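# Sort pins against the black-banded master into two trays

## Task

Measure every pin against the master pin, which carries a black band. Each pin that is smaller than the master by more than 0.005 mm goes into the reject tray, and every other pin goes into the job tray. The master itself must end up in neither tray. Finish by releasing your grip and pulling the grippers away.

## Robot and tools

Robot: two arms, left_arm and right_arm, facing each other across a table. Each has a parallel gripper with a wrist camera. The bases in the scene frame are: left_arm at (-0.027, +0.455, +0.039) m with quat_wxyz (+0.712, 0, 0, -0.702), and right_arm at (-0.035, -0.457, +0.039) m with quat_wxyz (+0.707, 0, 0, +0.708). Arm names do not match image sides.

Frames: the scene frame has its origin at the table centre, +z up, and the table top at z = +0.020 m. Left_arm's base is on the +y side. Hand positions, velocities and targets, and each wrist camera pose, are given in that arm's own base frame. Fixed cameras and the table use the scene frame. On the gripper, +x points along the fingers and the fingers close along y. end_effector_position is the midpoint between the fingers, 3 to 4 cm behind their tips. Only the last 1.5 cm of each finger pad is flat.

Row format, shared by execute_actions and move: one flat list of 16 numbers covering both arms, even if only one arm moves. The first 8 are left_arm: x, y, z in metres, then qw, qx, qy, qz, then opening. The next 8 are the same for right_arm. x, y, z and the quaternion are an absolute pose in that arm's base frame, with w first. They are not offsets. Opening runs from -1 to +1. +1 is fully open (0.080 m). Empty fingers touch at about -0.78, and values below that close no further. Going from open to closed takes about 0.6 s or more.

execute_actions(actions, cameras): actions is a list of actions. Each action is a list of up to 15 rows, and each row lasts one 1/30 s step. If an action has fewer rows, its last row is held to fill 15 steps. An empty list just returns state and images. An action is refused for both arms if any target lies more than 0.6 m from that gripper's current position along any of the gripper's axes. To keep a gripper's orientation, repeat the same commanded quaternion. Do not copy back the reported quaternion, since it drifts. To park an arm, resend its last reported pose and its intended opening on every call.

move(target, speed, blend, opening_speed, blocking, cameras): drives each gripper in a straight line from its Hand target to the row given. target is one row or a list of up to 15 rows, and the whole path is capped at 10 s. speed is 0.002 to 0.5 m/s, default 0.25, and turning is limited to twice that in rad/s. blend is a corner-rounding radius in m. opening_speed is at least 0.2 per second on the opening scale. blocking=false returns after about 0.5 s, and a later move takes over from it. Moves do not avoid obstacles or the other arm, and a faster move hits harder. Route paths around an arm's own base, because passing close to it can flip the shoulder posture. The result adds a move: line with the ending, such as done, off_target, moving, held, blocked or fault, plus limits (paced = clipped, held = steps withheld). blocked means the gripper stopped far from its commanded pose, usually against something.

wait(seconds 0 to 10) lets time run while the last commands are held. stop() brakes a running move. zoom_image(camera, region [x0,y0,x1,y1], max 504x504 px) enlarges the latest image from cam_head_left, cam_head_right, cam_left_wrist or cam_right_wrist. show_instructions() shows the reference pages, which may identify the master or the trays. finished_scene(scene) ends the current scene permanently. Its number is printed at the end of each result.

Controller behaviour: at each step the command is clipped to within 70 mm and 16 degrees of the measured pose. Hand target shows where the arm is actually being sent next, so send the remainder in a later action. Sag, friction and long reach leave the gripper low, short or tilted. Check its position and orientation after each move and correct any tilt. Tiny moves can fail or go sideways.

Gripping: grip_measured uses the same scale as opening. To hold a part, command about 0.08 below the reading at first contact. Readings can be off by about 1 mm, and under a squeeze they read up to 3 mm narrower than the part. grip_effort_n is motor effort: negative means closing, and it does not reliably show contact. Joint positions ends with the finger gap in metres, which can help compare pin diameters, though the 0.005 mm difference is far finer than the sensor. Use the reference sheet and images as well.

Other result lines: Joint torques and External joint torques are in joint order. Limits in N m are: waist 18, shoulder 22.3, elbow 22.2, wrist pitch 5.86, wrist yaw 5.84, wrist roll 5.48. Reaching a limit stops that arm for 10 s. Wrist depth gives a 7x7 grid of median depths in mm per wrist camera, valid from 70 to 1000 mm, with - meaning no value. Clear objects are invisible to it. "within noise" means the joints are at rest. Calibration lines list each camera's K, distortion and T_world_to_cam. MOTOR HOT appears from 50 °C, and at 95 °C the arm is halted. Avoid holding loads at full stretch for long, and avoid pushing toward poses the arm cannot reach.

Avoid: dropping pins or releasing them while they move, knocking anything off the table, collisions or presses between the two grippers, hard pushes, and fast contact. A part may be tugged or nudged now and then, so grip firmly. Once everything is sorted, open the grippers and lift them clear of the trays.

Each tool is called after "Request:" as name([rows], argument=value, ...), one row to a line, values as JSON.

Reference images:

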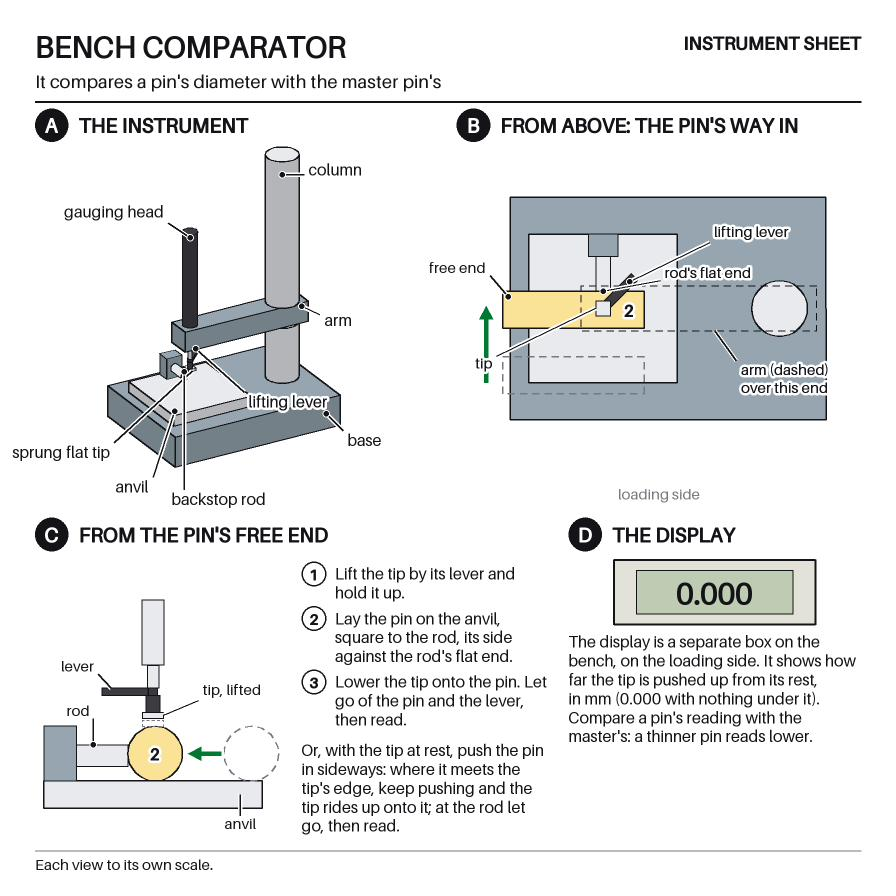

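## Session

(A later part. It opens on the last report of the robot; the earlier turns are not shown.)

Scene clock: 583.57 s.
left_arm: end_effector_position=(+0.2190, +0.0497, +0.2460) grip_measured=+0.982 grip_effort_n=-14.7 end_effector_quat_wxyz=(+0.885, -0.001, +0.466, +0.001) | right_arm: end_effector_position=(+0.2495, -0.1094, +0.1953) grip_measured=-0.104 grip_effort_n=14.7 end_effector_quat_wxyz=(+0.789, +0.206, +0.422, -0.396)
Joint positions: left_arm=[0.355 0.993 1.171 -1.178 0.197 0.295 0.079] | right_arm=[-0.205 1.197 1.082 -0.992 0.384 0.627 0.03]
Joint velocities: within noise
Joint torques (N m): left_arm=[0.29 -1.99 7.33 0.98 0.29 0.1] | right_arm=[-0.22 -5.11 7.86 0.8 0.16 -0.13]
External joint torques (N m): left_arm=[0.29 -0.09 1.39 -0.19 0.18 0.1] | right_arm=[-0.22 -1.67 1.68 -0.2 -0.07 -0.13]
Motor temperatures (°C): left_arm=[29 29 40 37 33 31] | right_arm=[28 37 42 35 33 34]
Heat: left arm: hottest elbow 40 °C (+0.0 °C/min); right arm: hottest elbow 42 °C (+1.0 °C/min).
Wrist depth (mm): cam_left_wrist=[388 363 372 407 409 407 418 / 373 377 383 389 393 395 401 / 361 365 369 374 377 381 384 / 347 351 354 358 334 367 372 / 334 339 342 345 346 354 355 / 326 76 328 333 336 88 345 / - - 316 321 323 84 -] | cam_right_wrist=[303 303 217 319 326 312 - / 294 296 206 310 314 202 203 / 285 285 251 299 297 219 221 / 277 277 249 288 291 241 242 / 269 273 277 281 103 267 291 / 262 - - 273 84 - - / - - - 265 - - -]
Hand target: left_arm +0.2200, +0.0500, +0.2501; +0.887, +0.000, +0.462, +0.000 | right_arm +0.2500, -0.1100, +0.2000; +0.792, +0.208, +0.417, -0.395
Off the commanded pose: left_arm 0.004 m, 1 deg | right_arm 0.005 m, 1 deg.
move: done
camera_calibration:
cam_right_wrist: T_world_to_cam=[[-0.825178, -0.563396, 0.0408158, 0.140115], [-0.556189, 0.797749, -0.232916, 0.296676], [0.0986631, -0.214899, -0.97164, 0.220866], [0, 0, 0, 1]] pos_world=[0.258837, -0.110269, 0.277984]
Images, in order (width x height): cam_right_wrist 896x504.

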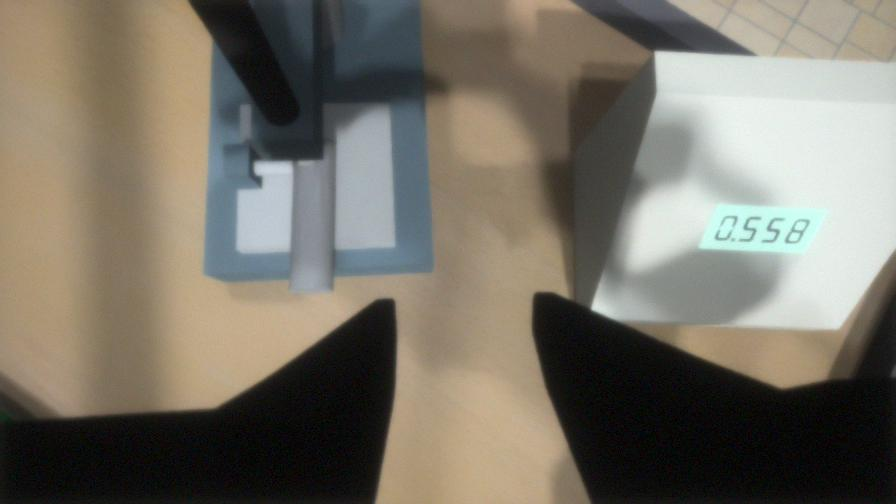

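Request:
move([
  [0.22, 0.05, 0.25, 0.8871, 0, 0.4617, 0, 0.98, 0.3190, -0.0975, 0.108, 0.7920, 0.2077, 0.4167, -0.3949, -0.1],
  [0.22, 0.05, 0.25, 0.8871, 0, 0.4617, 0, 0.98, 0.3350, -0.1207, 0.0620, 0.7920, 0.2077, 0.4167, -0.3949, -0.1],
  [0.22, 0.05, 0.25, 0.8871, 0, 0.4617, 0, 0.98, 0.3350, -0.1207, 0.0620, 0.7920, 0.2077, 0.4167, -0.3949, -0.56],
  [0.22, 0.05, 0.25, 0.8871, 0, 0.4617, 0, 0.98, 0.3050, -0.1430, 0.0675, 0.7920, 0.2077, 0.4167, -0.3949, -0.56],
  [0.22, 0.05, 0.25, 0.8871, 0, 0.4617, 0, 0.98, 0.2980, -0.1330, 0.135, 0.7920, 0.2077, 0.4167, -0.3949, -0.56],
  [0.22, 0.05, 0.25, 0.8871, 0, 0.4617, 0, 0.98, 0.31, 0.0, 0.17, 0.8850, 0, 0.4656, 0, -0.56],
  [0.22, 0.05, 0.25, 0.8871, 0, 0.4617, 0, 0.98, 0.39, 0.082, 0.12, 0.8850, 0, 0.4656, 0, -0.56],
  [0.22, 0.05, 0.25, 0.8871, 0, 0.4617, 0, 0.98, 0.39, 0.082, 0.050, 0.8850, 0, 0.4656, 0, -0.56],
], speed=[0.12,0.05,0.04,0.05,0.1,0.2,0.2,0.1], blend=[0.005,0,0,0,0.01,0.03,0.01,0], opening_speed=1.0, cameras=["cam_right_wrist"])

Scene clock: 602.30 s.
left_arm: end_effector_position=(+0.2190, +0.0497, +0.2460) grip_measured=+0.982 grip_effort_n=-14.7 end_effector_quat_wxyz=(+0.885, -0.001, +0.466, +0.001) | right_arm: end_effector_position=(+0.3890, +0.0817, +0.0499) grip_measured=-0.387 grip_effort_n=-83.5 end_effector_quat_wxyz=(+0.884, -0.001, +0.468, +0.002)
Joint positions: left_arm=[0.355 0.993 1.171 -1.178 0.197 0.295 0.079] | right_arm=[0.261 1.736 0.941 -0.194 0.144 0.215 0.018]
Joint velocities: within noise
Joint torques (N m): left_arm=[0.29 -1.99 7.33 0.98 0.29 0.1] | right_arm=[0.12 -8.04 6.11 1.41 0.25 0.13]
External joint torques (N m): left_arm=[0.3 -0.11 1.34 -0.22 0.17 0.09] | right_arm=[0.16 -1.01 0.33 0.21 0.16 0.12]
Motor temperatures (°C): left_arm=[29 29 41 37 33 31] | right_arm=[28 37 42 35 33 34]
Heat: left arm: hottest elbow 41 °C (+1.0 °C/min); right arm: hottest elbow 42 °C (+2.0 °C/min).
Wrist depth (mm): cam_left_wrist=[388 362 372 406 408 407 418 / 374 377 383 390 393 398 400 / 361 364 370 374 378 382 384 / 346 351 354 359 334 368 373 / 335 339 343 344 345 354 356 / 325 76 328 333 336 88 345 / - - 317 320 324 84 -] | cam_right_wrist=[141 144 143 145 147 152 154 / 134 139 139 141 142 147 149 / 131 135 135 102 138 143 144 / 127 131 131 98 134 138 140 / 115 128 127 93 104 134 136 / - 125 - 90 87 - - / - - - 87 89 - -]
Hand target: left_arm +0.2200, +0.0500, +0.2501; +0.887, +0.000, +0.462, +0.000 | right_arm +0.3900, +0.0820, +0.0501; +0.885, +0.000, +0.466, +0.000
Off the commanded pose: left_arm 0.004 m, 1 deg | right_arm 0.001 m, 0 deg.
move: done
camera_calibration:
cam_right_wrist: T_world_to_cam=[[-0.0419729, -0.99862, 0.0315672, 0.100258], [-0.97099, 0.0333265, -0.236787, 0.411924], [0.235408, -0.0405901, -0.971049, 0.0394934], [0, 0, 0, 1]] pos_world=[0.394885, 0.0879948, 0.132723]
Images, in order (width x height): cam_right_wrist 896x504.

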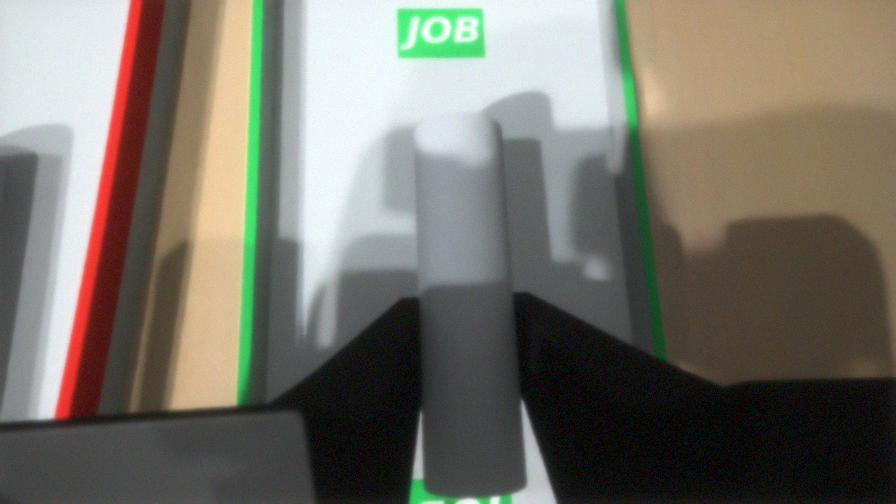

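Request:
move([
  [0.22, 0.05, 0.25, 0.8871, 0, 0.4617, 0, 0.98, 0.39, 0.084, 0.034, 0.8850, 0, 0.4656, 0, -0.56],
  [0.22, 0.05, 0.25, 0.8871, 0, 0.4617, 0, 0.98, 0.39, 0.084, 0.029, 0.8850, 0, 0.4656, 0, -0.56],
  [0.22, 0.05, 0.25, 0.8871, 0, 0.4617, 0, 0.98, 0.39, 0.084, 0.029, 0.8850, 0, 0.4656, 0, -0.15],
  [0.22, 0.05, 0.25, 0.8871, 0, 0.4617, 0, 0.98, 0.365, 0.084, 0.075, 0.8850, 0, 0.4656, 0, -0.15],
  [0.22, 0.05, 0.25, 0.8871, 0, 0.4617, 0, 0.98, 0.222, 0.0595, 0.10, 0.8850, 0, 0.4656, 0, -0.05],
  [0.22, 0.05, 0.25, 0.8871, 0, 0.4617, 0, 0.98, 0.2390, 0.0600, 0.0290, 0.8850, 0, 0.4656, 0, -0.05],
], speed=[0.06,0.03,0.04,0.08,0.15,0.06], blend=[0,0,0,0.01,0,0], opening_speed=0.7, cameras=["cam_right_wrist","cam_head_right"])

Scene clock: 614.53 s.
left_arm: end_effector_position=(+0.2190, +0.0497, +0.2460) grip_measured=+0.982 grip_effort_n=-14.7 end_effector_quat_wxyz=(+0.885, -0.001, +0.466, +0.001) | right_arm: end_effector_position=(+0.2408, +0.0610, +0.0323) grip_measured=-0.054 grip_effort_n=15.1 end_effector_quat_wxyz=(+0.887, +0.002, +0.461, +0.000)
Joint positions: left_arm=[0.355 0.993 1.171 -1.178 0.197 0.295 0.079] | right_arm=[0.375 1.161 0.363 -0.194 0.21 0.315 0.033]
Joint velocities: within noise
Joint torques (N m): left_arm=[0.29 -1.99 7.34 0.98 0.29 0.1] | right_arm=[-0.23 -2.74 5.38 1.23 0.03 -0.13]
External joint torques (N m): left_arm=[0.28 -0.07 1.35 -0.21 0.18 0.09] | right_arm=[-0.23 -0.08 -0.27 0.08 -0.09 -0.13]
Motor temperatures (°C): left_arm=[29 29 41 37 33 31] | right_arm=[28 37 41 36 33 34]
Heat: left arm: hottest elbow 41 °C (+1.0 °C/min); right arm: hottest elbow 41 °C (+2.0 °C/min).
Wrist depth (mm): cam_left_wrist=[388 364 373 406 408 408 418 / 373 377 385 389 392 397 400 / 360 365 368 374 378 380 384 / 346 349 354 358 334 366 373 / 333 338 343 344 345 356 356 / 327 76 328 332 335 88 344 / - - 317 321 324 84 -] | cam_right_wrist=[136 135 136 138 141 143 144 / 131 132 134 135 136 138 139 / 127 128 129 113 131 133 134 / 122 123 124 108 127 129 130 / 119 119 120 104 107 124 125 / 116 116 - 116 88 - - / - - - 103 114 - -]
Hand target: left_arm +0.2200, +0.0500, +0.2501; +0.887, +0.000, +0.462, +0.000 | right_arm +0.2389, +0.0599, +0.0290; +0.885, +0.000, +0.466, +0.000
Off the commanded pose: left_arm 0.004 m, 1 deg | right_arm 0.004 m, 1 deg.
move: done
camera_calibration:
cam_right_wrist: T_world_to_cam=[[-0.0477615, -0.998474, 0.0277167, 0.0753833], [-0.967225, 0.039303, -0.250862, 0.263743], [0.24939, -0.0387899, -0.967626, 0.0527968], [0, 0, 0, 1]] pos_world=[0.245533, 0.0669503, 0.115161]
Images, in order (width x height): cam_head_right 504x504, cam_right_wrist 896x504.

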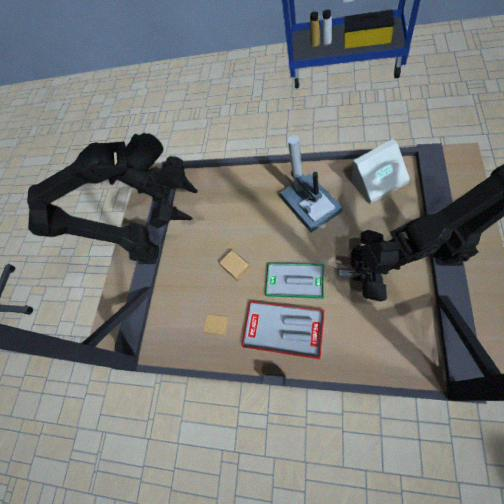

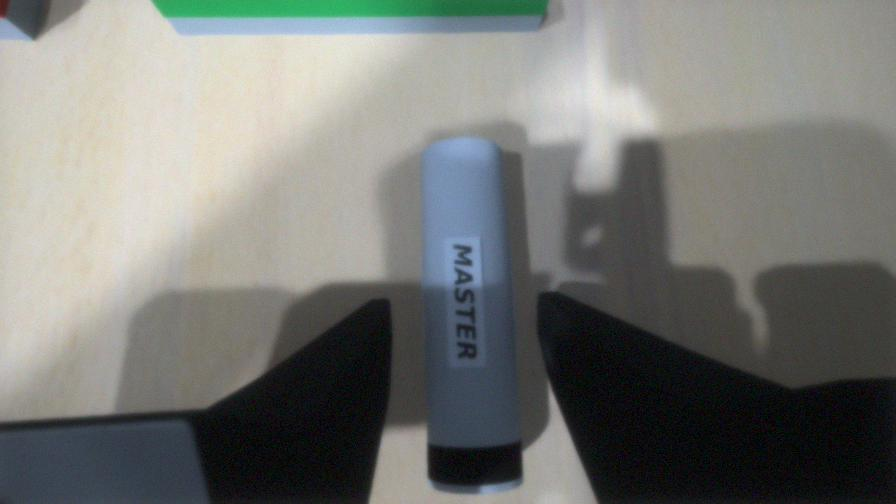

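Request:
move([
  [0.22, 0.05, 0.25, 0.8871, 0, 0.4617, 0, 0.98, 0.2385, 0.0590, 0.0205, 0.8850, 0, 0.4656, 0, -0.05],
  [0.22, 0.05, 0.25, 0.8871, 0, 0.4617, 0, 0.98, 0.2385, 0.0590, 0.0205, 0.8850, 0, 0.4656, 0, -0.56],
  [0.22, 0.05, 0.25, 0.8871, 0, 0.4617, 0, 0.98, 0.2385, 0.0590, 0.13, 0.8850, 0, 0.4656, 0, -0.56],
  [0.22, 0.05, 0.25, 0.8871, 0, 0.4617, 0, 0.98, 0.28, -0.06, 0.16, 0.7920, 0.2077, 0.4167, -0.3949, -0.56],
  [0.22, 0.05, 0.25, 0.8871, 0, 0.4617, 0, 0.98, 0.3096, -0.1405, 0.10, 0.7920, 0.2077, 0.4167, -0.3949, -0.56],
], speed=[0.04,0.04,0.08,0.15,0.1], blend=[0,0,0.02,0.02,0], opening_speed=0.8, cameras=["cam_right_wrist"])

Scene clock: 625.93 s.
left_arm: end_effector_position=(+0.2190, +0.0497, +0.2460) grip_measured=+0.982 grip_effort_n=-14.7 end_effector_quat_wxyz=(+0.885, -0.001, +0.466, +0.001) | right_arm: end_effector_position=(+0.3092, -0.1393, +0.1005) grip_measured=-0.386 grip_effort_n=-83.5 end_effector_quat_wxyz=(+0.792, +0.209, +0.417, -0.394)
Joint positions: left_arm=[0.355 0.993 1.171 -1.178 0.197 0.295 0.079] | right_arm=[-0.27 1.483 0.911 -0.501 0.35 0.565 0.018]
Joint velocities: within noise
Joint torques (N m): left_arm=[0.29 -1.99 7.32 0.98 0.29 0.1] | right_arm=[-0.2 -6.17 6.43 1.27 0.24 -0.13]
External joint torques (N m): left_arm=[0.28 -0.11 1.35 -0.21 0.18 0.1] | right_arm=[-0.24 -0.76 0.35 0.21 0.03 -0.13]
Motor temperatures (°C): left_arm=[29 29 41 37 33 31] | right_arm=[28 36 42 36 33 34]
Heat: left arm: hottest elbow 41 °C (+1.0 °C/min); right arm: hottest elbow 42 °C (+2.0 °C/min).
Wrist depth (mm): cam_left_wrist=[389 364 372 407 408 408 418 / 373 378 383 389 394 396 401 / 360 364 369 373 378 380 384 / 348 350 355 358 334 367 371 / 334 338 342 344 344 354 356 / 325 76 329 332 335 88 346 / - - 317 320 324 84 -] | cam_right_wrist=[- - 91 177 214 218 219 / 195 - 98 171 207 210 213 / 189 88 85 101 200 202 151 / 183 145 147 98 193 195 149 / 178 149 143 94 188 190 148 / 174 147 - 91 87 - - / - - - 88 - - -]
Hand target: left_arm +0.2200, +0.0500, +0.2501; +0.887, +0.000, +0.462, +0.000 | right_arm +0.3096, -0.1404, +0.0999; +0.792, +0.208, +0.417, -0.395
Off the commanded pose: left_arm 0.004 m, 1 deg | right_arm 0.001 m, 0 deg.
move: done
camera_calibration:
cam_right_wrist: T_world_to_cam=[[-0.824814, -0.564587, 0.0303992, 0.177239], [-0.554372, 0.796982, -0.239774, 0.331646], [0.111145, -0.214621, -0.970353, 0.112556], [0, 0, 0, 1]] pos_world=[0.317534, -0.140092, 0.183351]
Images, in order (width x height): cam_right_wrist 896x504.

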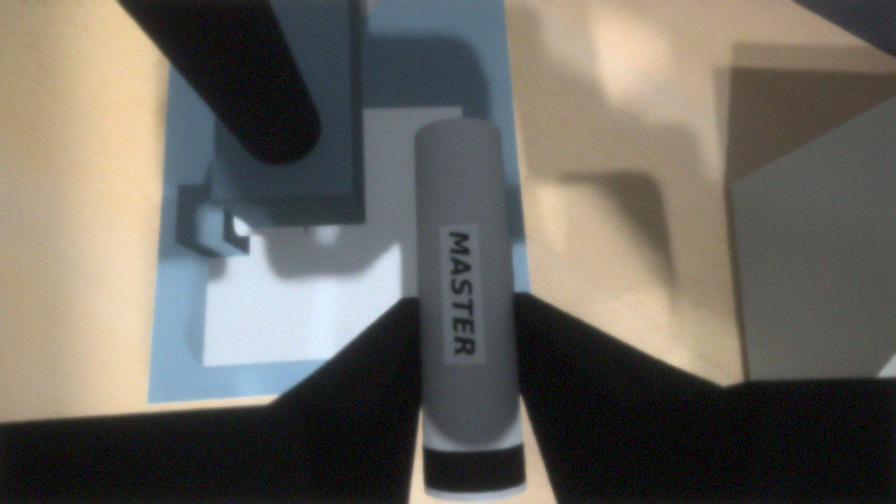

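Request:
move([
  [0.22, 0.05, 0.25, 0.8871, 0, 0.4617, 0, 0.98, 0.3096, -0.1405, 0.0645, 0.7920, 0.2077, 0.4167, -0.3949, -0.56],
  [0.22, 0.05, 0.25, 0.8871, 0, 0.4617, 0, 0.98, 0.3311, -0.1241, 0.066, 0.7920, 0.2077, 0.4167, -0.3949, -0.56],
  [0.22, 0.05, 0.25, 0.8871, 0, 0.4617, 0, 0.98, 0.3420, -0.1158, 0.066, 0.7920, 0.2077, 0.4167, -0.3949, -0.56],
  [0.22, 0.05, 0.25, 0.8871, 0, 0.4617, 0, 0.98, 0.3393, -0.1178, 0.066, 0.7920, 0.2077, 0.4167, -0.3949, -0.56],
], speed=[0.05,0.05,0.03,0.03], cameras=["cam_right_wrist"])

Request:
zoom_image(camera="cam_right_wrist", region=[300, 80, 560, 300])

Request:
move([
  [0.22, 0.05, 0.25, 0.8871, 0, 0.4617, 0, 0.98, 0.3393, -0.1178, 0.066, 0.7920, 0.2077, 0.4167, -0.3949, -0.12],
  [0.22, 0.05, 0.25, 0.8871, 0, 0.4617, 0, 0.98, 0.3210, -0.0940, 0.108, 0.7920, 0.2077, 0.4167, -0.3949, -0.12],
  [0.22, 0.05, 0.25, 0.8871, 0, 0.4617, 0, 0.98, 0.2500, -0.11, 0.20, 0.7920, 0.2077, 0.4167, -0.3949, -0.1],
], speed=[0.03,0.1,0.15], blend=[0,0.01,0], opening_speed=0.5, cameras=["cam_right_wrist"])

Request:
zoom_image(camera="cam_right_wrist", region=[680, 180, 850, 280])

Request:
zoom_image(camera="cam_right_wrist", region=[190, 60, 450, 360])

Scene clock: 637.13 s.
left_arm: end_effector_position=(+0.2190, +0.0497, +0.2460) grip_measured=+0.982 grip_effort_n=-14.7 end_effector_quat_wxyz=(+0.885, -0.001, +0.466, +0.001) | right_arm: end_effector_position=(+0.3373, -0.1195, +0.0679) grip_measured=-0.386 grip_effort_n=-83.5 end_effector_quat_wxyz=(+0.792, +0.207, +0.414, -0.399)
Joint positions: left_arm=[0.355 0.993 1.171 -1.178 0.197 0.295 0.079] | right_arm=[-0.174 1.631 0.916 -0.389 0.406 0.66 0.018]
Joint velocities: within noise
Joint torques (N m): left_arm=[0.29 -1.99 7.32 0.98 0.29 0.1] | right_arm=[0.21 -6.39 6.58 1.02 -0.04 -0.02]
External joint torques (N m): left_arm=[0.29 -0.1 1.39 -0.18 0.18 0.1] | right_arm=[0.2 -0.23 0.87 0.01 -0.28 -0.02]
Motor temperatures (°C): left_arm=[29 29 41 37 33 31] | right_arm=[28 36 42 37 33 34]
Heat: left arm: hottest elbow 41 °C (+1.0 °C/min); right arm: hottest elbow 42 °C (+1.0 °C/min).
Wrist depth (mm): cam_left_wrist=[389 364 374 407 409 406 418 / 374 377 383 390 392 397 400 / 360 364 370 373 377 380 385 / 348 351 354 359 333 367 371 / 334 339 341 344 344 355 356 / 326 76 329 334 336 88 346 / - - 317 321 324 84 -] | cam_right_wrist=[168 169 139 - 145 183 186 / 162 162 133 - - 176 180 / 157 158 106 101 124 170 172 / 152 152 116 98 120 164 167 / 147 147 113 94 94 158 161 / - 144 - 91 87 - - / - - - 88 - - -]
Hand target: left_arm +0.2200, +0.0500, +0.2501; +0.887, +0.000, +0.462, +0.000 | right_arm +0.3393, -0.1179, +0.0661; +0.792, +0.208, +0.417, -0.395
Off the commanded pose: left_arm 0.004 m, 1 deg | right_arm 0.003 m, 1 deg.
move: done
camera_calibration:
cam_right_wrist: T_world_to_cam=[[-0.828902, -0.55834, 0.034322, 0.214424], [-0.548178, 0.798527, -0.248708, 0.322388], [0.111457, -0.224969, -0.96797, 0.0804909], [0, 0, 0, 1]] pos_world=[0.345491, -0.119606, 0.150734]
Images, in order (width x height): cam_right_wrist 896x504.

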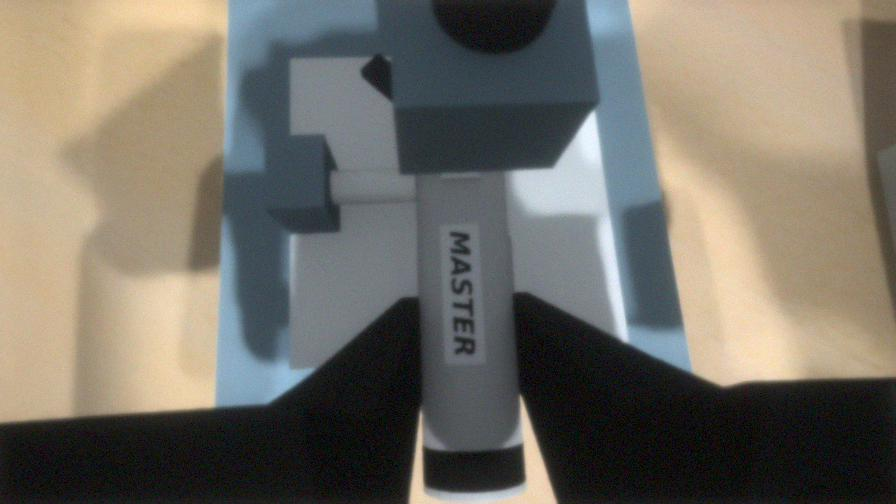

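Scaled by 1.938 from the camera's 896x504 image, which has a finer 1280x720 frame.

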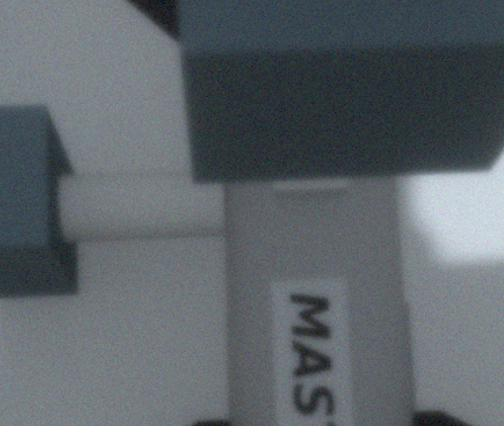

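Scene clock: 640.67 s.
left_arm: end_effector_position=(+0.2190, +0.0497, +0.2460) grip_measured=+0.982 grip_effort_n=-14.7 end_effector_quat_wxyz=(+0.885, -0.001, +0.466, +0.001) | right_arm: end_effector_position=(+0.2495, -0.1094, +0.1953) grip_measured=-0.104 grip_effort_n=14.7 end_effector_quat_wxyz=(+0.789, +0.206, +0.422, -0.396)
Joint positions: left_arm=[0.355 0.993 1.171 -1.178 0.197 0.295 0.079] | right_arm=[-0.205 1.197 1.082 -0.992 0.384 0.627 0.03]
Joint velocities: within noise
Joint torques (N m): left_arm=[0.3 -1.99 7.33 0.98 0.29 0.1] | right_arm=[-0.22 -5.11 7.86 0.8 0.16 -0.13]
External joint torques (N m): left_arm=[0.31 -0.13 1.43 -0.18 0.17 0.09] | right_arm=[-0.22 -1.6 1.63 -0.2 -0.07 -0.13]
Motor temperatures (°C): left_arm=[29 29 41 37 33 31] | right_arm=[28 36 42 36 33 34]
Heat: left arm: hottest elbow 41 °C (+1.0 °C/min); right arm: hottest elbow 42 °C (+1.0 °C/min).
Wrist depth (mm): cam_left_wrist=[388 363 374 405 408 408 419 / 374 378 383 390 394 397 400 / 361 364 370 374 378 381 385 / 347 350 354 358 335 366 372 / 334 339 342 344 345 355 356 / 327 76 328 333 335 88 346 / - - 316 322 323 84 -] | cam_right_wrist=[304 304 217 320 326 312 - / 295 297 206 310 314 202 203 / 285 286 251 300 297 219 221 / 277 278 249 288 290 241 242 / 269 273 275 281 103 268 292 / 262 - - 273 84 - - / - - - 265 - - -]
Hand target: left_arm +0.2200, +0.0500, +0.2501; +0.887, +0.000, +0.462, +0.000 | right_arm +0.2500, -0.1100, +0.2000; +0.792, +0.208, +0.417, -0.395
Off the commanded pose: left_arm 0.004 m, 1 deg | right_arm 0.005 m, 1 deg.
move: done
camera_calibration:
cam_right_wrist: T_world_to_cam=[[-0.825178, -0.563396, 0.0408158, 0.140115], [-0.556189, 0.797749, -0.232916, 0.296676], [0.0986631, -0.214899, -0.97164, 0.220866], [0, 0, 0, 1]] pos_world=[0.258837, -0.110269, 0.277984]
Images, in order (width x height): cam_right_wrist 896x504.

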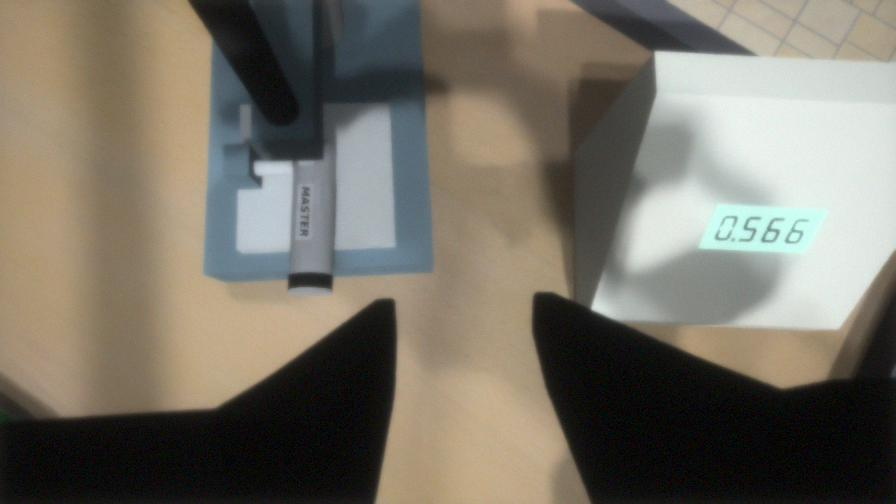

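Scaled by 2.965 from the camera's 896x504 image, which has a finer 1280x720 frame.

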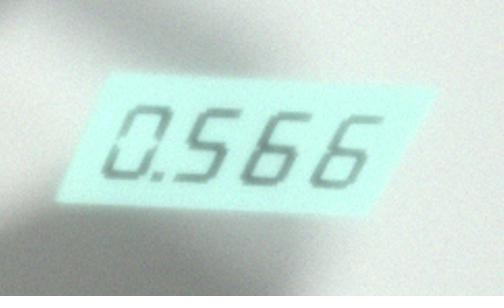

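Scaled by 1.680 from the camera's 896x504 image, which has a finer 1280x720 frame.

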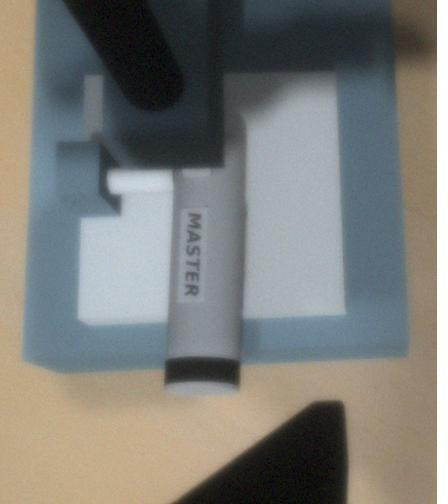

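Request:
move([
  [0.22, 0.05, 0.25, 0.8871, 0, 0.4617, 0, 0.98, 0.30, 0.02, 0.18, 0.8850, 0, 0.4656, 0, -0.1],
  [0.22, 0.05, 0.25, 0.8871, 0, 0.4617, 0, 0.98, 0.372, 0.084, 0.085, 0.8850, 0, 0.4656, 0, -0.1],
  [0.22, 0.05, 0.25, 0.8871, 0, 0.4617, 0, 0.98, 0.389, 0.084, 0.038, 0.8850, 0, 0.4656, 0, -0.1],
], speed=[0.2,0.15,0.06], blend=[0.03,0,0], cameras=["cam_right_wrist"])

Scene clock: 671.50 s.
left_arm: end_effector_position=(+0.2190, +0.0497, +0.2460) grip_measured=+0.982 grip_effort_n=-14.7 end_effector_quat_wxyz=(+0.885, -0.001, +0.466, +0.001) | right_arm: end_effector_position=(+0.3906, +0.0851, +0.0433) grip_measured=-0.104 grip_effort_n=14.2 end_effector_quat_wxyz=(+0.888, +0.002, +0.460, +0.000)
Joint positions: left_arm=[0.355 0.993 1.171 -1.178 0.197 0.295 0.079] | right_arm=[0.272 1.754 0.921 -0.141 0.154 0.228 0.03]
Joint velocities: within noise
Joint torques (N m): left_arm=[0.29 -2 7.33 0.99 0.29 0.1] | right_arm=[-0.22 -7.11 5.4 1.23 0 -0.13]
External joint torques (N m): left_arm=[0.28 -0.11 1.38 -0.19 0.18 0.09] | right_arm=[-0.21 -0.13 -0.21 0.03 -0.09 -0.13]
Motor temperatures (°C): left_arm=[29 29 41 37 33 31] | right_arm=[28 35 43 35 33 34]
Heat: left arm: hottest elbow 41 °C (+0.0 °C/min); right arm: hottest elbow 43 °C (+2.0 °C/min).
Wrist depth (mm): cam_left_wrist=[388 364 372 408 407 406 418 / 375 378 384 390 393 395 399 / 360 365 370 374 379 382 383 / 347 350 354 359 334 367 371 / 334 338 342 343 344 354 355 / 326 76 328 333 335 88 345 / - - 317 320 323 84 -] | cam_right_wrist=[138 140 141 142 143 148 150 / 132 136 135 137 139 142 144 / 127 131 131 113 134 138 139 / 115 128 126 110 129 133 135 / 110 124 122 106 103 127 130 / - 121 - 102 92 - - / - - - 102 117 - -]
Hand target: left_arm +0.2200, +0.0500, +0.2501; +0.887, +0.000, +0.462, +0.000 | right_arm +0.3889, +0.0839, +0.0379; +0.885, +0.000, +0.466, +0.000
Off the commanded pose: left_arm 0.004 m, 1 deg | right_arm 0.006 m, 1 deg.
move: done
camera_calibration:
cam_right_wrist: T_world_to_cam=[[-0.0480293, -0.998461, 0.0277272, 0.106406], [-0.966428, 0.0394378, -0.253894, 0.410258], [0.252409, -0.0389907, -0.966835, 0.0258843], [0, 0, 0, 1]] pos_world=[0.395062, 0.0910722, 0.126237]
Images, in order (width x height): cam_right_wrist 896x504.

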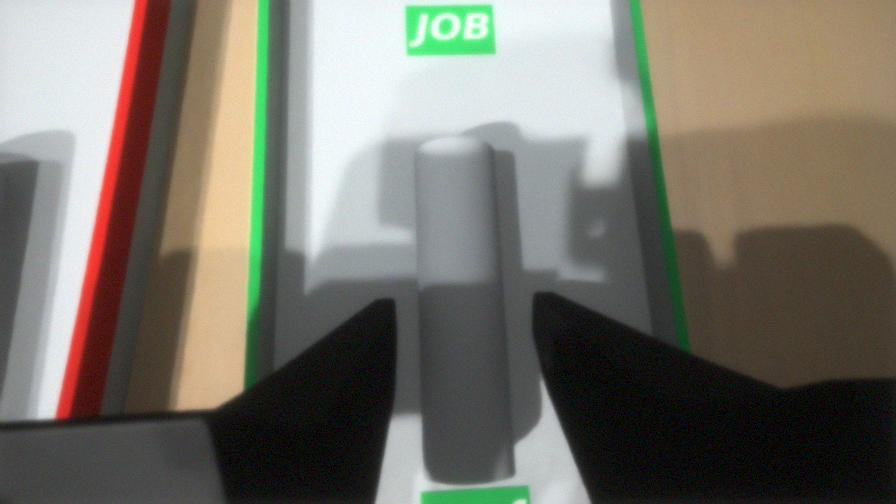

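Request:
move([
  [0.22, 0.05, 0.25, 0.8871, 0, 0.4617, 0, 0.98, 0.389, 0.0845, 0.0305, 0.8850, 0, 0.4656, 0, -0.1],
  [0.22, 0.05, 0.25, 0.8871, 0, 0.4617, 0, 0.98, 0.389, 0.0845, 0.0305, 0.8850, 0, 0.4656, 0, -0.56],
  [0.22, 0.05, 0.25, 0.8871, 0, 0.4617, 0, 0.98, 0.38, 0.10, 0.12, 0.8850, 0, 0.4656, 0, -0.56],
  [0.22, 0.05, 0.25, 0.8871, 0, 0.4617, 0, 0.98, 0.45, 0.16, 0.13, 0.8176, -0.1802, 0.4302, 0.3387, -0.56],
  [0.22, 0.05, 0.25, 0.8871, 0, 0.4617, 0, 0.98, 0.508, 0.202, 0.10, 0.6258, -0.3292, 0.3292, 0.6258, -0.56],
], speed=[0.04,0.04,0.1,0.12,0.12], blend=[0,0,0.02,0.02,0], opening_speed=0.8, cameras=["cam_right_wrist","cam_head_right"])

Scene clock: 698.57 s.
left_arm: end_effector_position=(+0.2190, +0.0497, +0.2460) grip_measured=+0.982 grip_effort_n=-14.7 end_effector_quat_wxyz=(+0.885, -0.001, +0.466, +0.001) | right_arm: end_effector_position=(+0.5044, +0.2000, +0.0972) grip_measured=-0.395 grip_effort_n=-83.5 end_effector_quat_wxyz=(+0.663, -0.334, +0.307, +0.595)
Joint positions: left_arm=[0.355 0.993 1.171 -1.178 0.197 0.295 0.079] | right_arm=[0.225 2.5 2.348 -1.138 -0.578 -1.218 0.017]
Joint velocities: within noise
Joint torques (N m): left_arm=[0.3 -1.99 7.33 0.98 0.29 0.1] | right_arm=[0.01 -13.33 8.26 0.86 -0.69 -0.14]
External joint torques (N m): left_arm=[0.31 -0.12 1.45 -0.17 0.17 0.09] | right_arm=[-0.03 -1.24 2.26 0.16 -0.3 -0.14]
Motor temperatures (°C): left_arm=[29 29 41 37 33 31] | right_arm=[28 40 43 36 33 34]
Heat: left arm: hottest elbow 41 °C (+0.0 °C/min); right arm: hottest elbow 43 °C (+1.0 °C/min).
Wrist depth (mm): cam_left_wrist=[388 364 373 407 410 406 234 / 374 378 384 390 393 396 245 / 361 364 369 374 379 382 247 / 347 349 354 358 334 367 372 / 334 339 341 344 345 355 356 / 326 76 329 333 335 88 346 / - - 317 321 323 84 -] | cam_right_wrist=[190 192 195 198 201 204 206 / 182 185 188 190 192 196 198 / 172 174 176 105 183 188 190 / 166 150 171 102 175 180 180 / 159 161 164 98 104 173 173 / 157 158 - 95 86 - - / - - - 93 88 - -]
Hand target: left_arm +0.2200, +0.0500, +0.2501; +0.887, +0.000, +0.462, +0.000 | right_arm +0.5072, +0.2019, +0.0997; +0.666, -0.335, +0.298, +0.596
Off the commanded pose: left_arm 0.004 m, 1 deg | right_arm 0.005 m, 6 deg.
joint sent to its limit (right arm) — joint 3 (elbow), upper limit, where the elbow is as straight as it goes. The joint targets are off in orientation, not in position.
move: off_target (right_arm)
camera_calibration:
cam_right_wrist: T_world_to_cam=[[0.987528, -0.115233, 0.107281, -0.481565], [-0.0823431, -0.958797, -0.271896, 0.284874], [0.134192, 0.259671, -0.956328, 0.0526041], [0, 0, 0, 1]] pos_world=[0.491957, 0.203985, 0.179425]
Images, in order (width x height): cam_head_right 504x504, cam_right_wrist 896x504.

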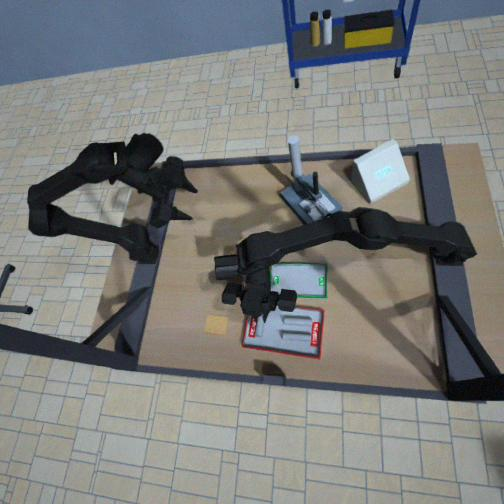

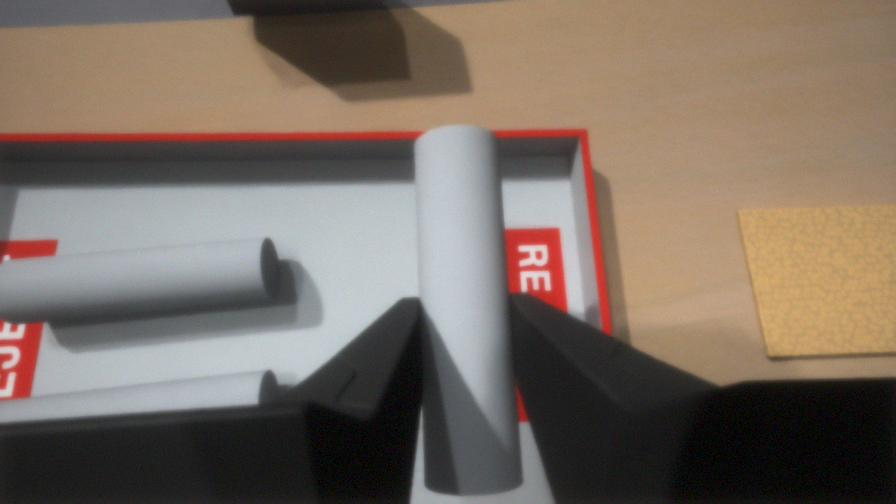

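Request:
move([
  [0.22, 0.05, 0.25, 0.8871, 0, 0.4617, 0, 0.98, 0.491, 0.200, 0.09, 0.6525, -0.3146, 0.3433, 0.5979, -0.56],
  [0.22, 0.05, 0.25, 0.8871, 0, 0.4617, 0, 0.98, 0.491, 0.200, 0.060, 0.6525, -0.3146, 0.3433, 0.5979, -0.56],
], speed=0.06, cameras=["cam_right_wrist","cam_head_right"])

Scene clock: 705.80 s.
left_arm: end_effector_position=(+0.2190, +0.0497, +0.2460) grip_measured=+0.982 grip_effort_n=-14.7 end_effector_quat_wxyz=(+0.885, -0.001, +0.466, +0.001) | right_arm: end_effector_position=(+0.4915, +0.1982, +0.0580) grip_measured=-0.395 grip_effort_n=-83.5 end_effector_quat_wxyz=(+0.651, -0.316, +0.346, +0.597)
Joint positions: left_arm=[0.355 0.993 1.171 -1.178 0.197 0.295 0.079] | right_arm=[0.231 2.5 2.21 -1.072 -0.563 -1.191 0.017]
Joint velocities: within noise
Joint torques (N m): left_arm=[0.29 -1.99 7.33 0.98 0.29 0.1] | right_arm=[0.2 -14.56 6.05 0.76 -0.5 0.13]
External joint torques (N m): left_arm=[0.29 -0.13 1.37 -0.2 0.18 0.1] | right_arm=[0.02 -2.74 0.23 0.16 -0.12 0.13]
Motor temperatures (°C): left_arm=[29 29 41 37 33 31] | right_arm=[28 45 43 36 33 34]
Heat: left arm: hottest elbow 41 °C (+0.0 °C/min); right arm: hottest shoulder 45 °C (+9.0 °C/min). Heating fast: the right arm's shoulder motor: a push or a pull is the cause, and it goes on while you think. Ease it with your next call, before anything else.
Wrist depth (mm): cam_left_wrist=[388 364 373 406 410 403 185 / 373 378 384 389 394 392 192 / 360 364 369 374 379 378 285 / 347 350 356 359 335 367 372 / 335 338 342 344 344 354 356 / 325 76 329 332 336 88 346 / - - 317 321 323 84 -] | cam_right_wrist=[153 152 151 150 139 146 146 / 143 143 142 142 141 140 141 / 140 139 138 106 135 135 136 / 116 116 133 103 132 130 132 / 131 131 130 98 126 126 128 / 113 110 - 95 86 - - / - - - 93 88 - -]
Hand target: left_arm +0.2200, +0.0500, +0.2501; +0.887, +0.000, +0.462, +0.000 | right_arm +0.4910, +0.1999, +0.0599; +0.652, -0.315, +0.343, +0.598
Off the commanded pose: left_arm 0.004 m, 1 deg | right_arm 0.003 m, 0 deg.
move: done
camera_calibration:
cam_right_wrist: T_world_to_cam=[[0.990723, -0.13247, 0.0303358, -0.458518], [-0.121656, -0.963995, -0.236458, 0.289701], [0.0605672, 0.230574, -0.971168, 0.0601084], [0, 0, 0, 1]] pos_world=[0.485867, 0.204671, 0.140787]
Images, in order (width x height): cam_head_right 504x504, cam_right_wrist 896x504.

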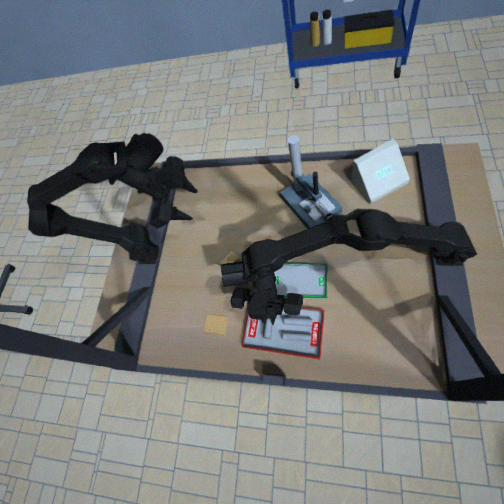

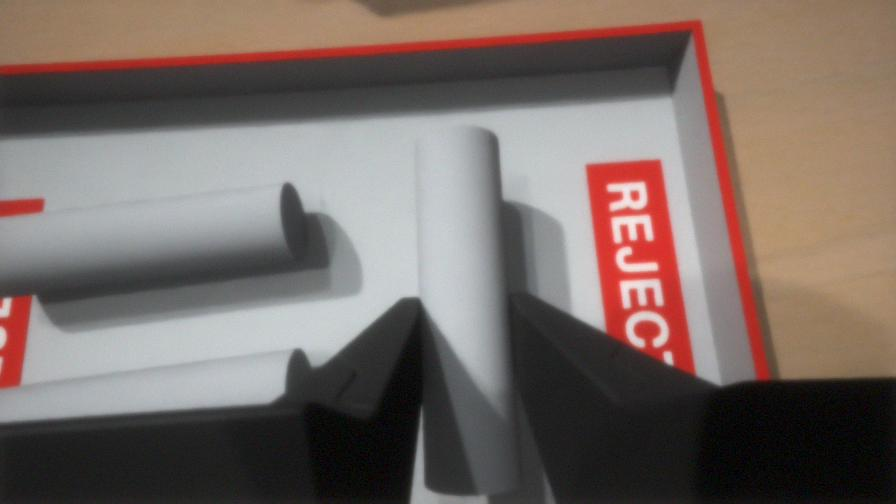

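Request:
move([
  [0.22,0.05,0.25,0.8871,0,0.4617,0,0.98,0.491,0.200,0.045,0.6525,-0.3146,0.3433,0.5979,-0.56],
], speed=0.04, cameras=["cam_right_wrist"])

Scene clock: 715.13 s.
left_arm: end_effector_position=(+0.2190, +0.0497, +0.2460) grip_measured=+0.982 grip_effort_n=-14.7 end_effector_quat_wxyz=(+0.885, -0.001, +0.466, +0.001) | right_arm: end_effector_position=(+0.4921, +0.1985, +0.0467) grip_measured=-0.395 grip_effort_n=-83.5 end_effector_quat_wxyz=(+0.653, -0.317, +0.342, +0.596)
Joint positions: left_arm=[0.355 0.993 1.171 -1.178 0.197 0.295 0.079] | right_arm=[0.232 2.5 2.164 -1.018 -0.563 -1.191 0.017]
Joint velocities: within noise
Joint torques (N m): left_arm=[0.29 -1.99 7.32 0.98 0.29 0.1] | right_arm=[0.17 -13.79 5.88 0.75 -0.5 0.13]
External joint torques (N m): left_arm=[0.28 -0.09 1.31 -0.22 0.17 0.09] | right_arm=[0.16 -2.01 0.08 0.15 -0.13 0.13]
Motor temperatures (°C): left_arm=[29 29 41 37 33 31] | right_arm=[28 52 43 35 33 34]
Heat: left arm: hottest elbow 41 °C (+0.0 °C/min); right arm: hottest shoulder 52 °C (+16.2 °C/min). Heating fast: the right arm's shoulder motor: a push or a pull is the cause, and it goes on while you think. Ease it with your next call, before anything else.
Wrist depth (mm): cam_left_wrist=[388 364 374 408 410 397 194 / 374 378 385 390 391 390 194 / 361 365 369 374 378 378 372 / 346 349 354 358 333 367 372 / 334 339 343 344 345 354 356 / 326 76 328 333 335 88 345 / - - 318 321 323 84 -] | cam_right_wrist=[140 129 126 129 126 129 135 / 133 131 131 130 129 128 130 / 128 128 126 105 125 124 126 / 107 108 121 103 120 119 122 / 120 119 118 98 116 116 118 / 100 99 - 95 86 - - / - - - 93 88 - -]
Hand target: left_arm +0.2200, +0.0500, +0.2501; +0.887, +0.000, +0.462, +0.000 | right_arm +0.4910, +0.2000, +0.0449; +0.652, -0.315, +0.343, +0.598
Off the commanded pose: left_arm 0.004 m, 1 deg | right_arm 0.002 m, 0 deg.
MOTOR HOT: joint 2 (shoulder) of the right arm reports 52 °C; the controller stops that arm at 95 °C. To cool a motor, set the load down, stop pushing, or move to a pose that needs little force.
move: done
camera_calibration:
cam_right_wrist: T_world_to_cam=[[0.990474, -0.132467, 0.0376024, -0.458923], [-0.119789, -0.963562, -0.239163, 0.286555], [0.0679135, 0.23238, -0.970251, 0.0450217], [0, 0, 0, 1]] pos_world=[0.48582, 0.204859, 0.129472]
Images, in order (width x height): cam_right_wrist 896x504.

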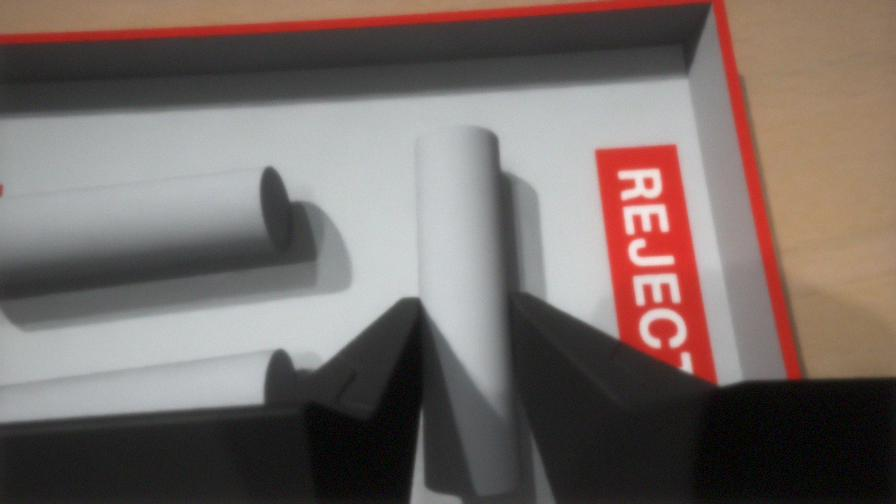

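Request:
move([
  [0.22,0.05,0.25,0.8871,0,0.4617,0,0.98,0.491,0.200,0.038,0.6525,-0.3146,0.3433,0.5979,-0.56],
], speed=0.03, cameras=["cam_right_wrist"])

Request:
move([
  [0.22,0.05,0.25,0.8871,0,0.4617,0,0.98,0.491,0.200,0.034,0.6525,-0.3146,0.3433,0.5979,-0.56],
], speed=0.03, cameras=["cam_right_wrist"])

Scene clock: 718.70 s.
left_arm: end_effector_position=(+0.2190, +0.0497, +0.2460) grip_measured=+0.982 grip_effort_n=-14.7 end_effector_quat_wxyz=(+0.885, -0.001, +0.466, +0.001) | right_arm: end_effector_position=(+0.4928, +0.1993, +0.0440) grip_measured=-0.395 grip_effort_n=-83.5 end_effector_quat_wxyz=(+0.655, -0.317, +0.339, +0.597)
Joint positions: left_arm=[0.355 0.993 1.171 -1.178 0.197 0.295 0.079] | right_arm=[0.232 2.5 2.151 -0.997 -0.568 -1.191 0.017]
Joint velocities: within noise
Joint torques (N m): left_arm=[0.29 -1.98 7.33 0.98 0.29 0.1] | right_arm=[0.17 -13.28 5.23 0.99 -0.34 0.13]
External joint torques (N m): left_arm=[0.31 -0.08 1.37 -0.19 0.17 0.1] | right_arm=[0.16 -1.28 -0.68 0.36 0.04 0.13]
Motor temperatures (°C): left_arm=[29 29 41 37 33 31] | right_arm=[28 54 42 35 33 34]
Heat: left arm: hottest elbow 41 °C (+0.0 °C/min); right arm: hottest shoulder 54 °C (+19.1 °C/min). Heating fast: the right arm's shoulder motor: a push or a pull is the cause, and it goes on while you think. Ease it with your next call, before anything else.
Wrist depth (mm): cam_left_wrist=[389 365 372 407 410 397 194 / 375 379 384 388 393 390 194 / 360 365 369 374 378 377 369 / 348 350 355 358 335 367 372 / 334 339 341 344 345 354 358 / 327 76 328 333 335 88 345 / - - 317 320 324 84 -] | cam_right_wrist=[140 127 129 127 129 132 137 / - 130 131 130 130 129 132 / 127 128 126 106 125 124 127 / 104 107 122 103 121 119 123 / 119 118 118 98 116 116 119 / 101 99 - 95 86 - - / - - - 93 88 - -]
Hand target: left_arm +0.2200, +0.0500, +0.2501; +0.887, +0.000, +0.462, +0.000 | right_arm +0.4910, +0.2000, +0.0379; +0.652, -0.315, +0.343, +0.598
Off the commanded pose: left_arm 0.004 m, 1 deg | right_arm 0.006 m, 1 deg.
MOTOR HOT: still on. Joint 2 (shoulder) of the right arm reports 54 °C.
move: done
camera_calibration:
cam_right_wrist: T_world_to_cam=[[0.990363, -0.13172, 0.04278, -0.459825], [-0.117365, -0.962223, -0.245666, 0.28559], [0.0735231, 0.238278, -0.96841, 0.0381624], [0, 0, 0, 1]] pos_world=[0.486107, 0.20514, 0.126788]
Images, in order (width x height): cam_right_wrist 896x504.

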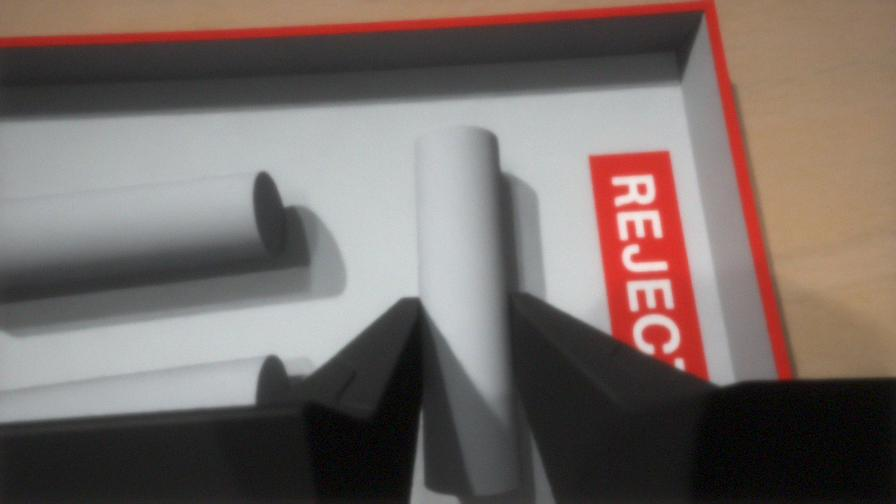

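Scene clock: 719.40 s.
left_arm: end_effector_position=(+0.2190, +0.0497, +0.2460) grip_measured=+0.982 grip_effort_n=-14.7 end_effector_quat_wxyz=(+0.885, -0.001, +0.466, +0.001) | right_arm: end_effector_position=(+0.4934, +0.1999, +0.0427) grip_measured=-0.395 grip_effort_n=-83.5 end_effector_quat_wxyz=(+0.656, -0.317, +0.336, +0.597)
Joint positions: left_arm=[0.355 0.993 1.171 -1.178 0.197 0.295 0.079] | right_arm=[0.232 2.5 2.143 -0.985 -0.571 -1.191 0.017]
Joint velocities: within noise
Joint torques (N m): left_arm=[0.29 -1.99 7.33 0.99 0.29 0.1] | right_arm=[0.17 -12.96 4.78 1.1 -0.21 0.12]
External joint torques (N m): left_arm=[0.3 -0.1 1.4 -0.18 0.17 0.1] | right_arm=[0.16 -0.86 -1.21 0.44 0.17 0.11]
Motor temperatures (°C): left_arm=[29 29 41 37 33 31] | right_arm=[28 54 42 35 33 34]
Heat: left arm: hottest elbow 41 °C (+0.0 °C/min); right arm: hottest shoulder 54 °C (+19.2 °C/min). Heating fast: the right arm's shoulder motor: a push or a pull is the cause, and it goes on while you think. Ease it with your next call, before anything else.
Wrist depth (mm): cam_left_wrist=[387 364 373 408 408 397 194 / 372 377 384 389 391 391 194 / 360 365 370 374 378 375 368 / 347 350 353 358 334 367 373 / 334 339 343 345 345 354 356 / 325 76 328 334 336 88 345 / - - 318 320 324 84 -] | cam_right_wrist=[140 126 128 130 129 133 138 / - 131 131 131 130 129 132 / 126 127 126 106 126 124 128 / 103 106 122 103 121 120 124 / 119 118 117 98 116 116 120 / 103 100 - 95 86 - - / - - - 93 88 - -]
Hand target: left_arm +0.2200, +0.0500, +0.2501; +0.887, +0.000, +0.462, +0.000 | right_arm +0.4909, +0.2000, +0.0340; +0.652, -0.315, +0.343, +0.598
Off the commanded pose: left_arm 0.004 m, 1 deg | right_arm 0.009 m, 1 deg.
MOTOR HOT: still on. Joint 2 (shoulder) of the right arm reports 54 °C.
move: off_target (right_arm)
camera_calibration:
cam_right_wrist: T_world_to_cam=[[0.990284, -0.131153, 0.0462222, -0.460461], [-0.115619, -0.961223, -0.250366, 0.285022], [0.0772661, 0.242589, -0.967047, 0.0339304], [0, 0, 0, 1]] pos_world=[0.486319, 0.205348, 0.125456]
Images, in order (width x height): cam_right_wrist 896x504.

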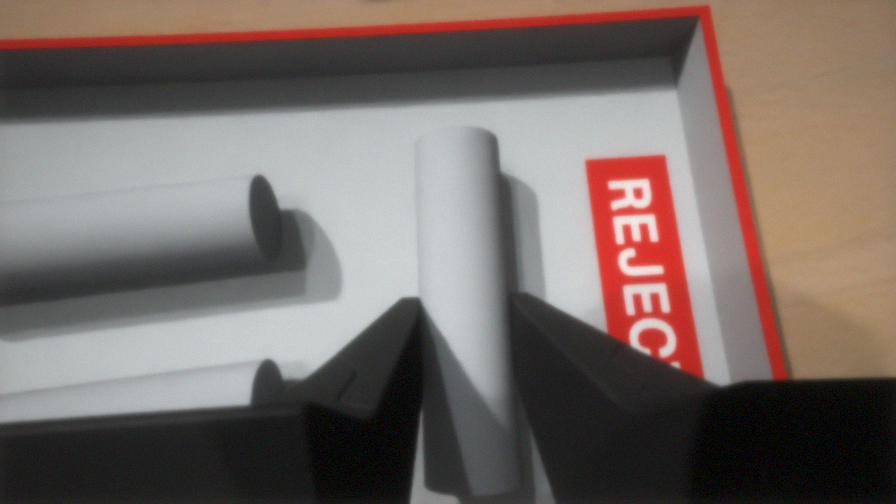

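Request:
move([
  [0.22,0.05,0.25,0.8871,0,0.4617,0,0.98,0.491,0.200,0.039,0.6525,-0.3146,0.3433,0.5979,-0.2],
], speed=0.03, opening_speed=0.4, cameras=["cam_right_wrist"])

Scene clock: 722.93 s.
left_arm: end_effector_position=(+0.2190, +0.0497, +0.2460) grip_measured=+0.982 grip_effort_n=-14.7 end_effector_quat_wxyz=(+0.885, -0.001, +0.466, +0.001) | right_arm: end_effector_position=(+0.4922, +0.1994, +0.0422) grip_measured=-0.205 grip_effort_n=14.7 end_effector_quat_wxyz=(+0.654, -0.317, +0.339, +0.597)
Joint positions: left_arm=[0.355 0.993 1.171 -1.178 0.197 0.295 0.079] | right_arm=[0.232 2.5 2.144 -0.993 -0.568 -1.191 0.026]
Joint velocities: within noise
Joint torques (N m): left_arm=[0.29 -1.99 7.33 0.99 0.29 0.1] | right_arm=[0.22 -13.33 6.2 0.51 -0.33 0.12]
External joint torques (N m): left_arm=[0.3 -0.16 1.42 -0.19 0.17 0.1] | right_arm=[0.19 -1.53 0.39 -0.12 0.04 0.12]
Motor temperatures (°C): left_arm=[29 29 41 37 33 31] | right_arm=[28 55 42 35 33 34]
Heat: left arm: hottest elbow 41 °C (+0.0 °C/min); right arm: hottest shoulder 55 °C (+20.0 °C/min). Fold the right arm in close to its base, or ease its load, before you think long.
Wrist depth (mm): cam_left_wrist=[388 364 372 404 408 396 191 / 374 377 384 390 392 391 194 / 360 364 370 374 378 375 369 / 347 350 353 359 334 367 371 / 334 340 342 345 344 355 357 / 325 76 328 333 335 88 345 / - - 317 321 325 84 -] | cam_right_wrist=[137 122 124 126 125 126 132 / - 128 128 127 126 126 127 / 125 102 122 103 122 120 123 / 104 103 119 101 118 117 119 / 117 115 114 95 99 113 115 / - 96 - 93 87 - - / - - - 91 91 - -]
Hand target: left_arm +0.2200, +0.0500, +0.2501; +0.887, +0.000, +0.462, +0.000 | right_arm +0.4909, +0.2000, +0.0389; +0.652, -0.315, +0.343, +0.598
Off the commanded pose: left_arm 0.004 m, 1 deg | right_arm 0.003 m, 1 deg.
MOTOR HOT: still on. Joint 2 (shoulder) of the right arm reports 55 °C.
move: done
camera_calibration:
cam_right_wrist: T_world_to_cam=[[0.990507, -0.13132, 0.0406428, -0.459119], [-0.117545, -0.962397, -0.244899, 0.285194], [0.0712746, 0.237797, -0.968696, 0.0376557], [0, 0, 0, 1]] pos_world=[0.4856, 0.205224, 0.12498]
Images, in order (width x height): cam_right_wrist 896x504.

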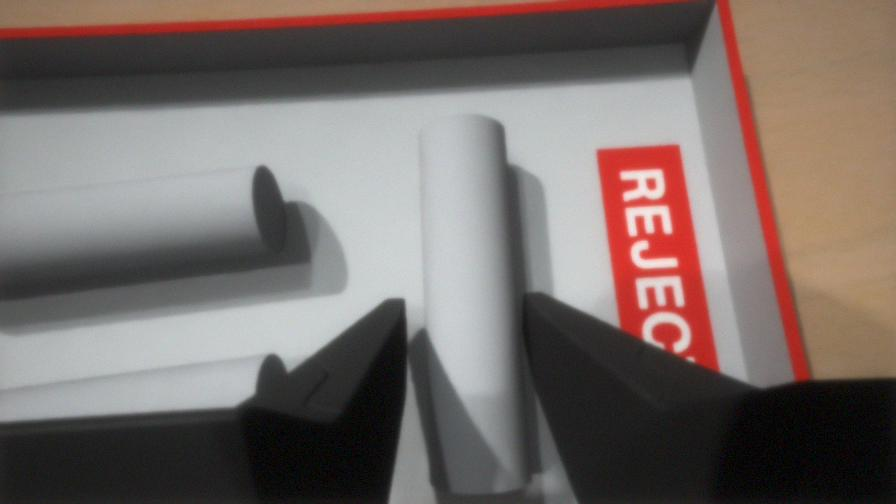

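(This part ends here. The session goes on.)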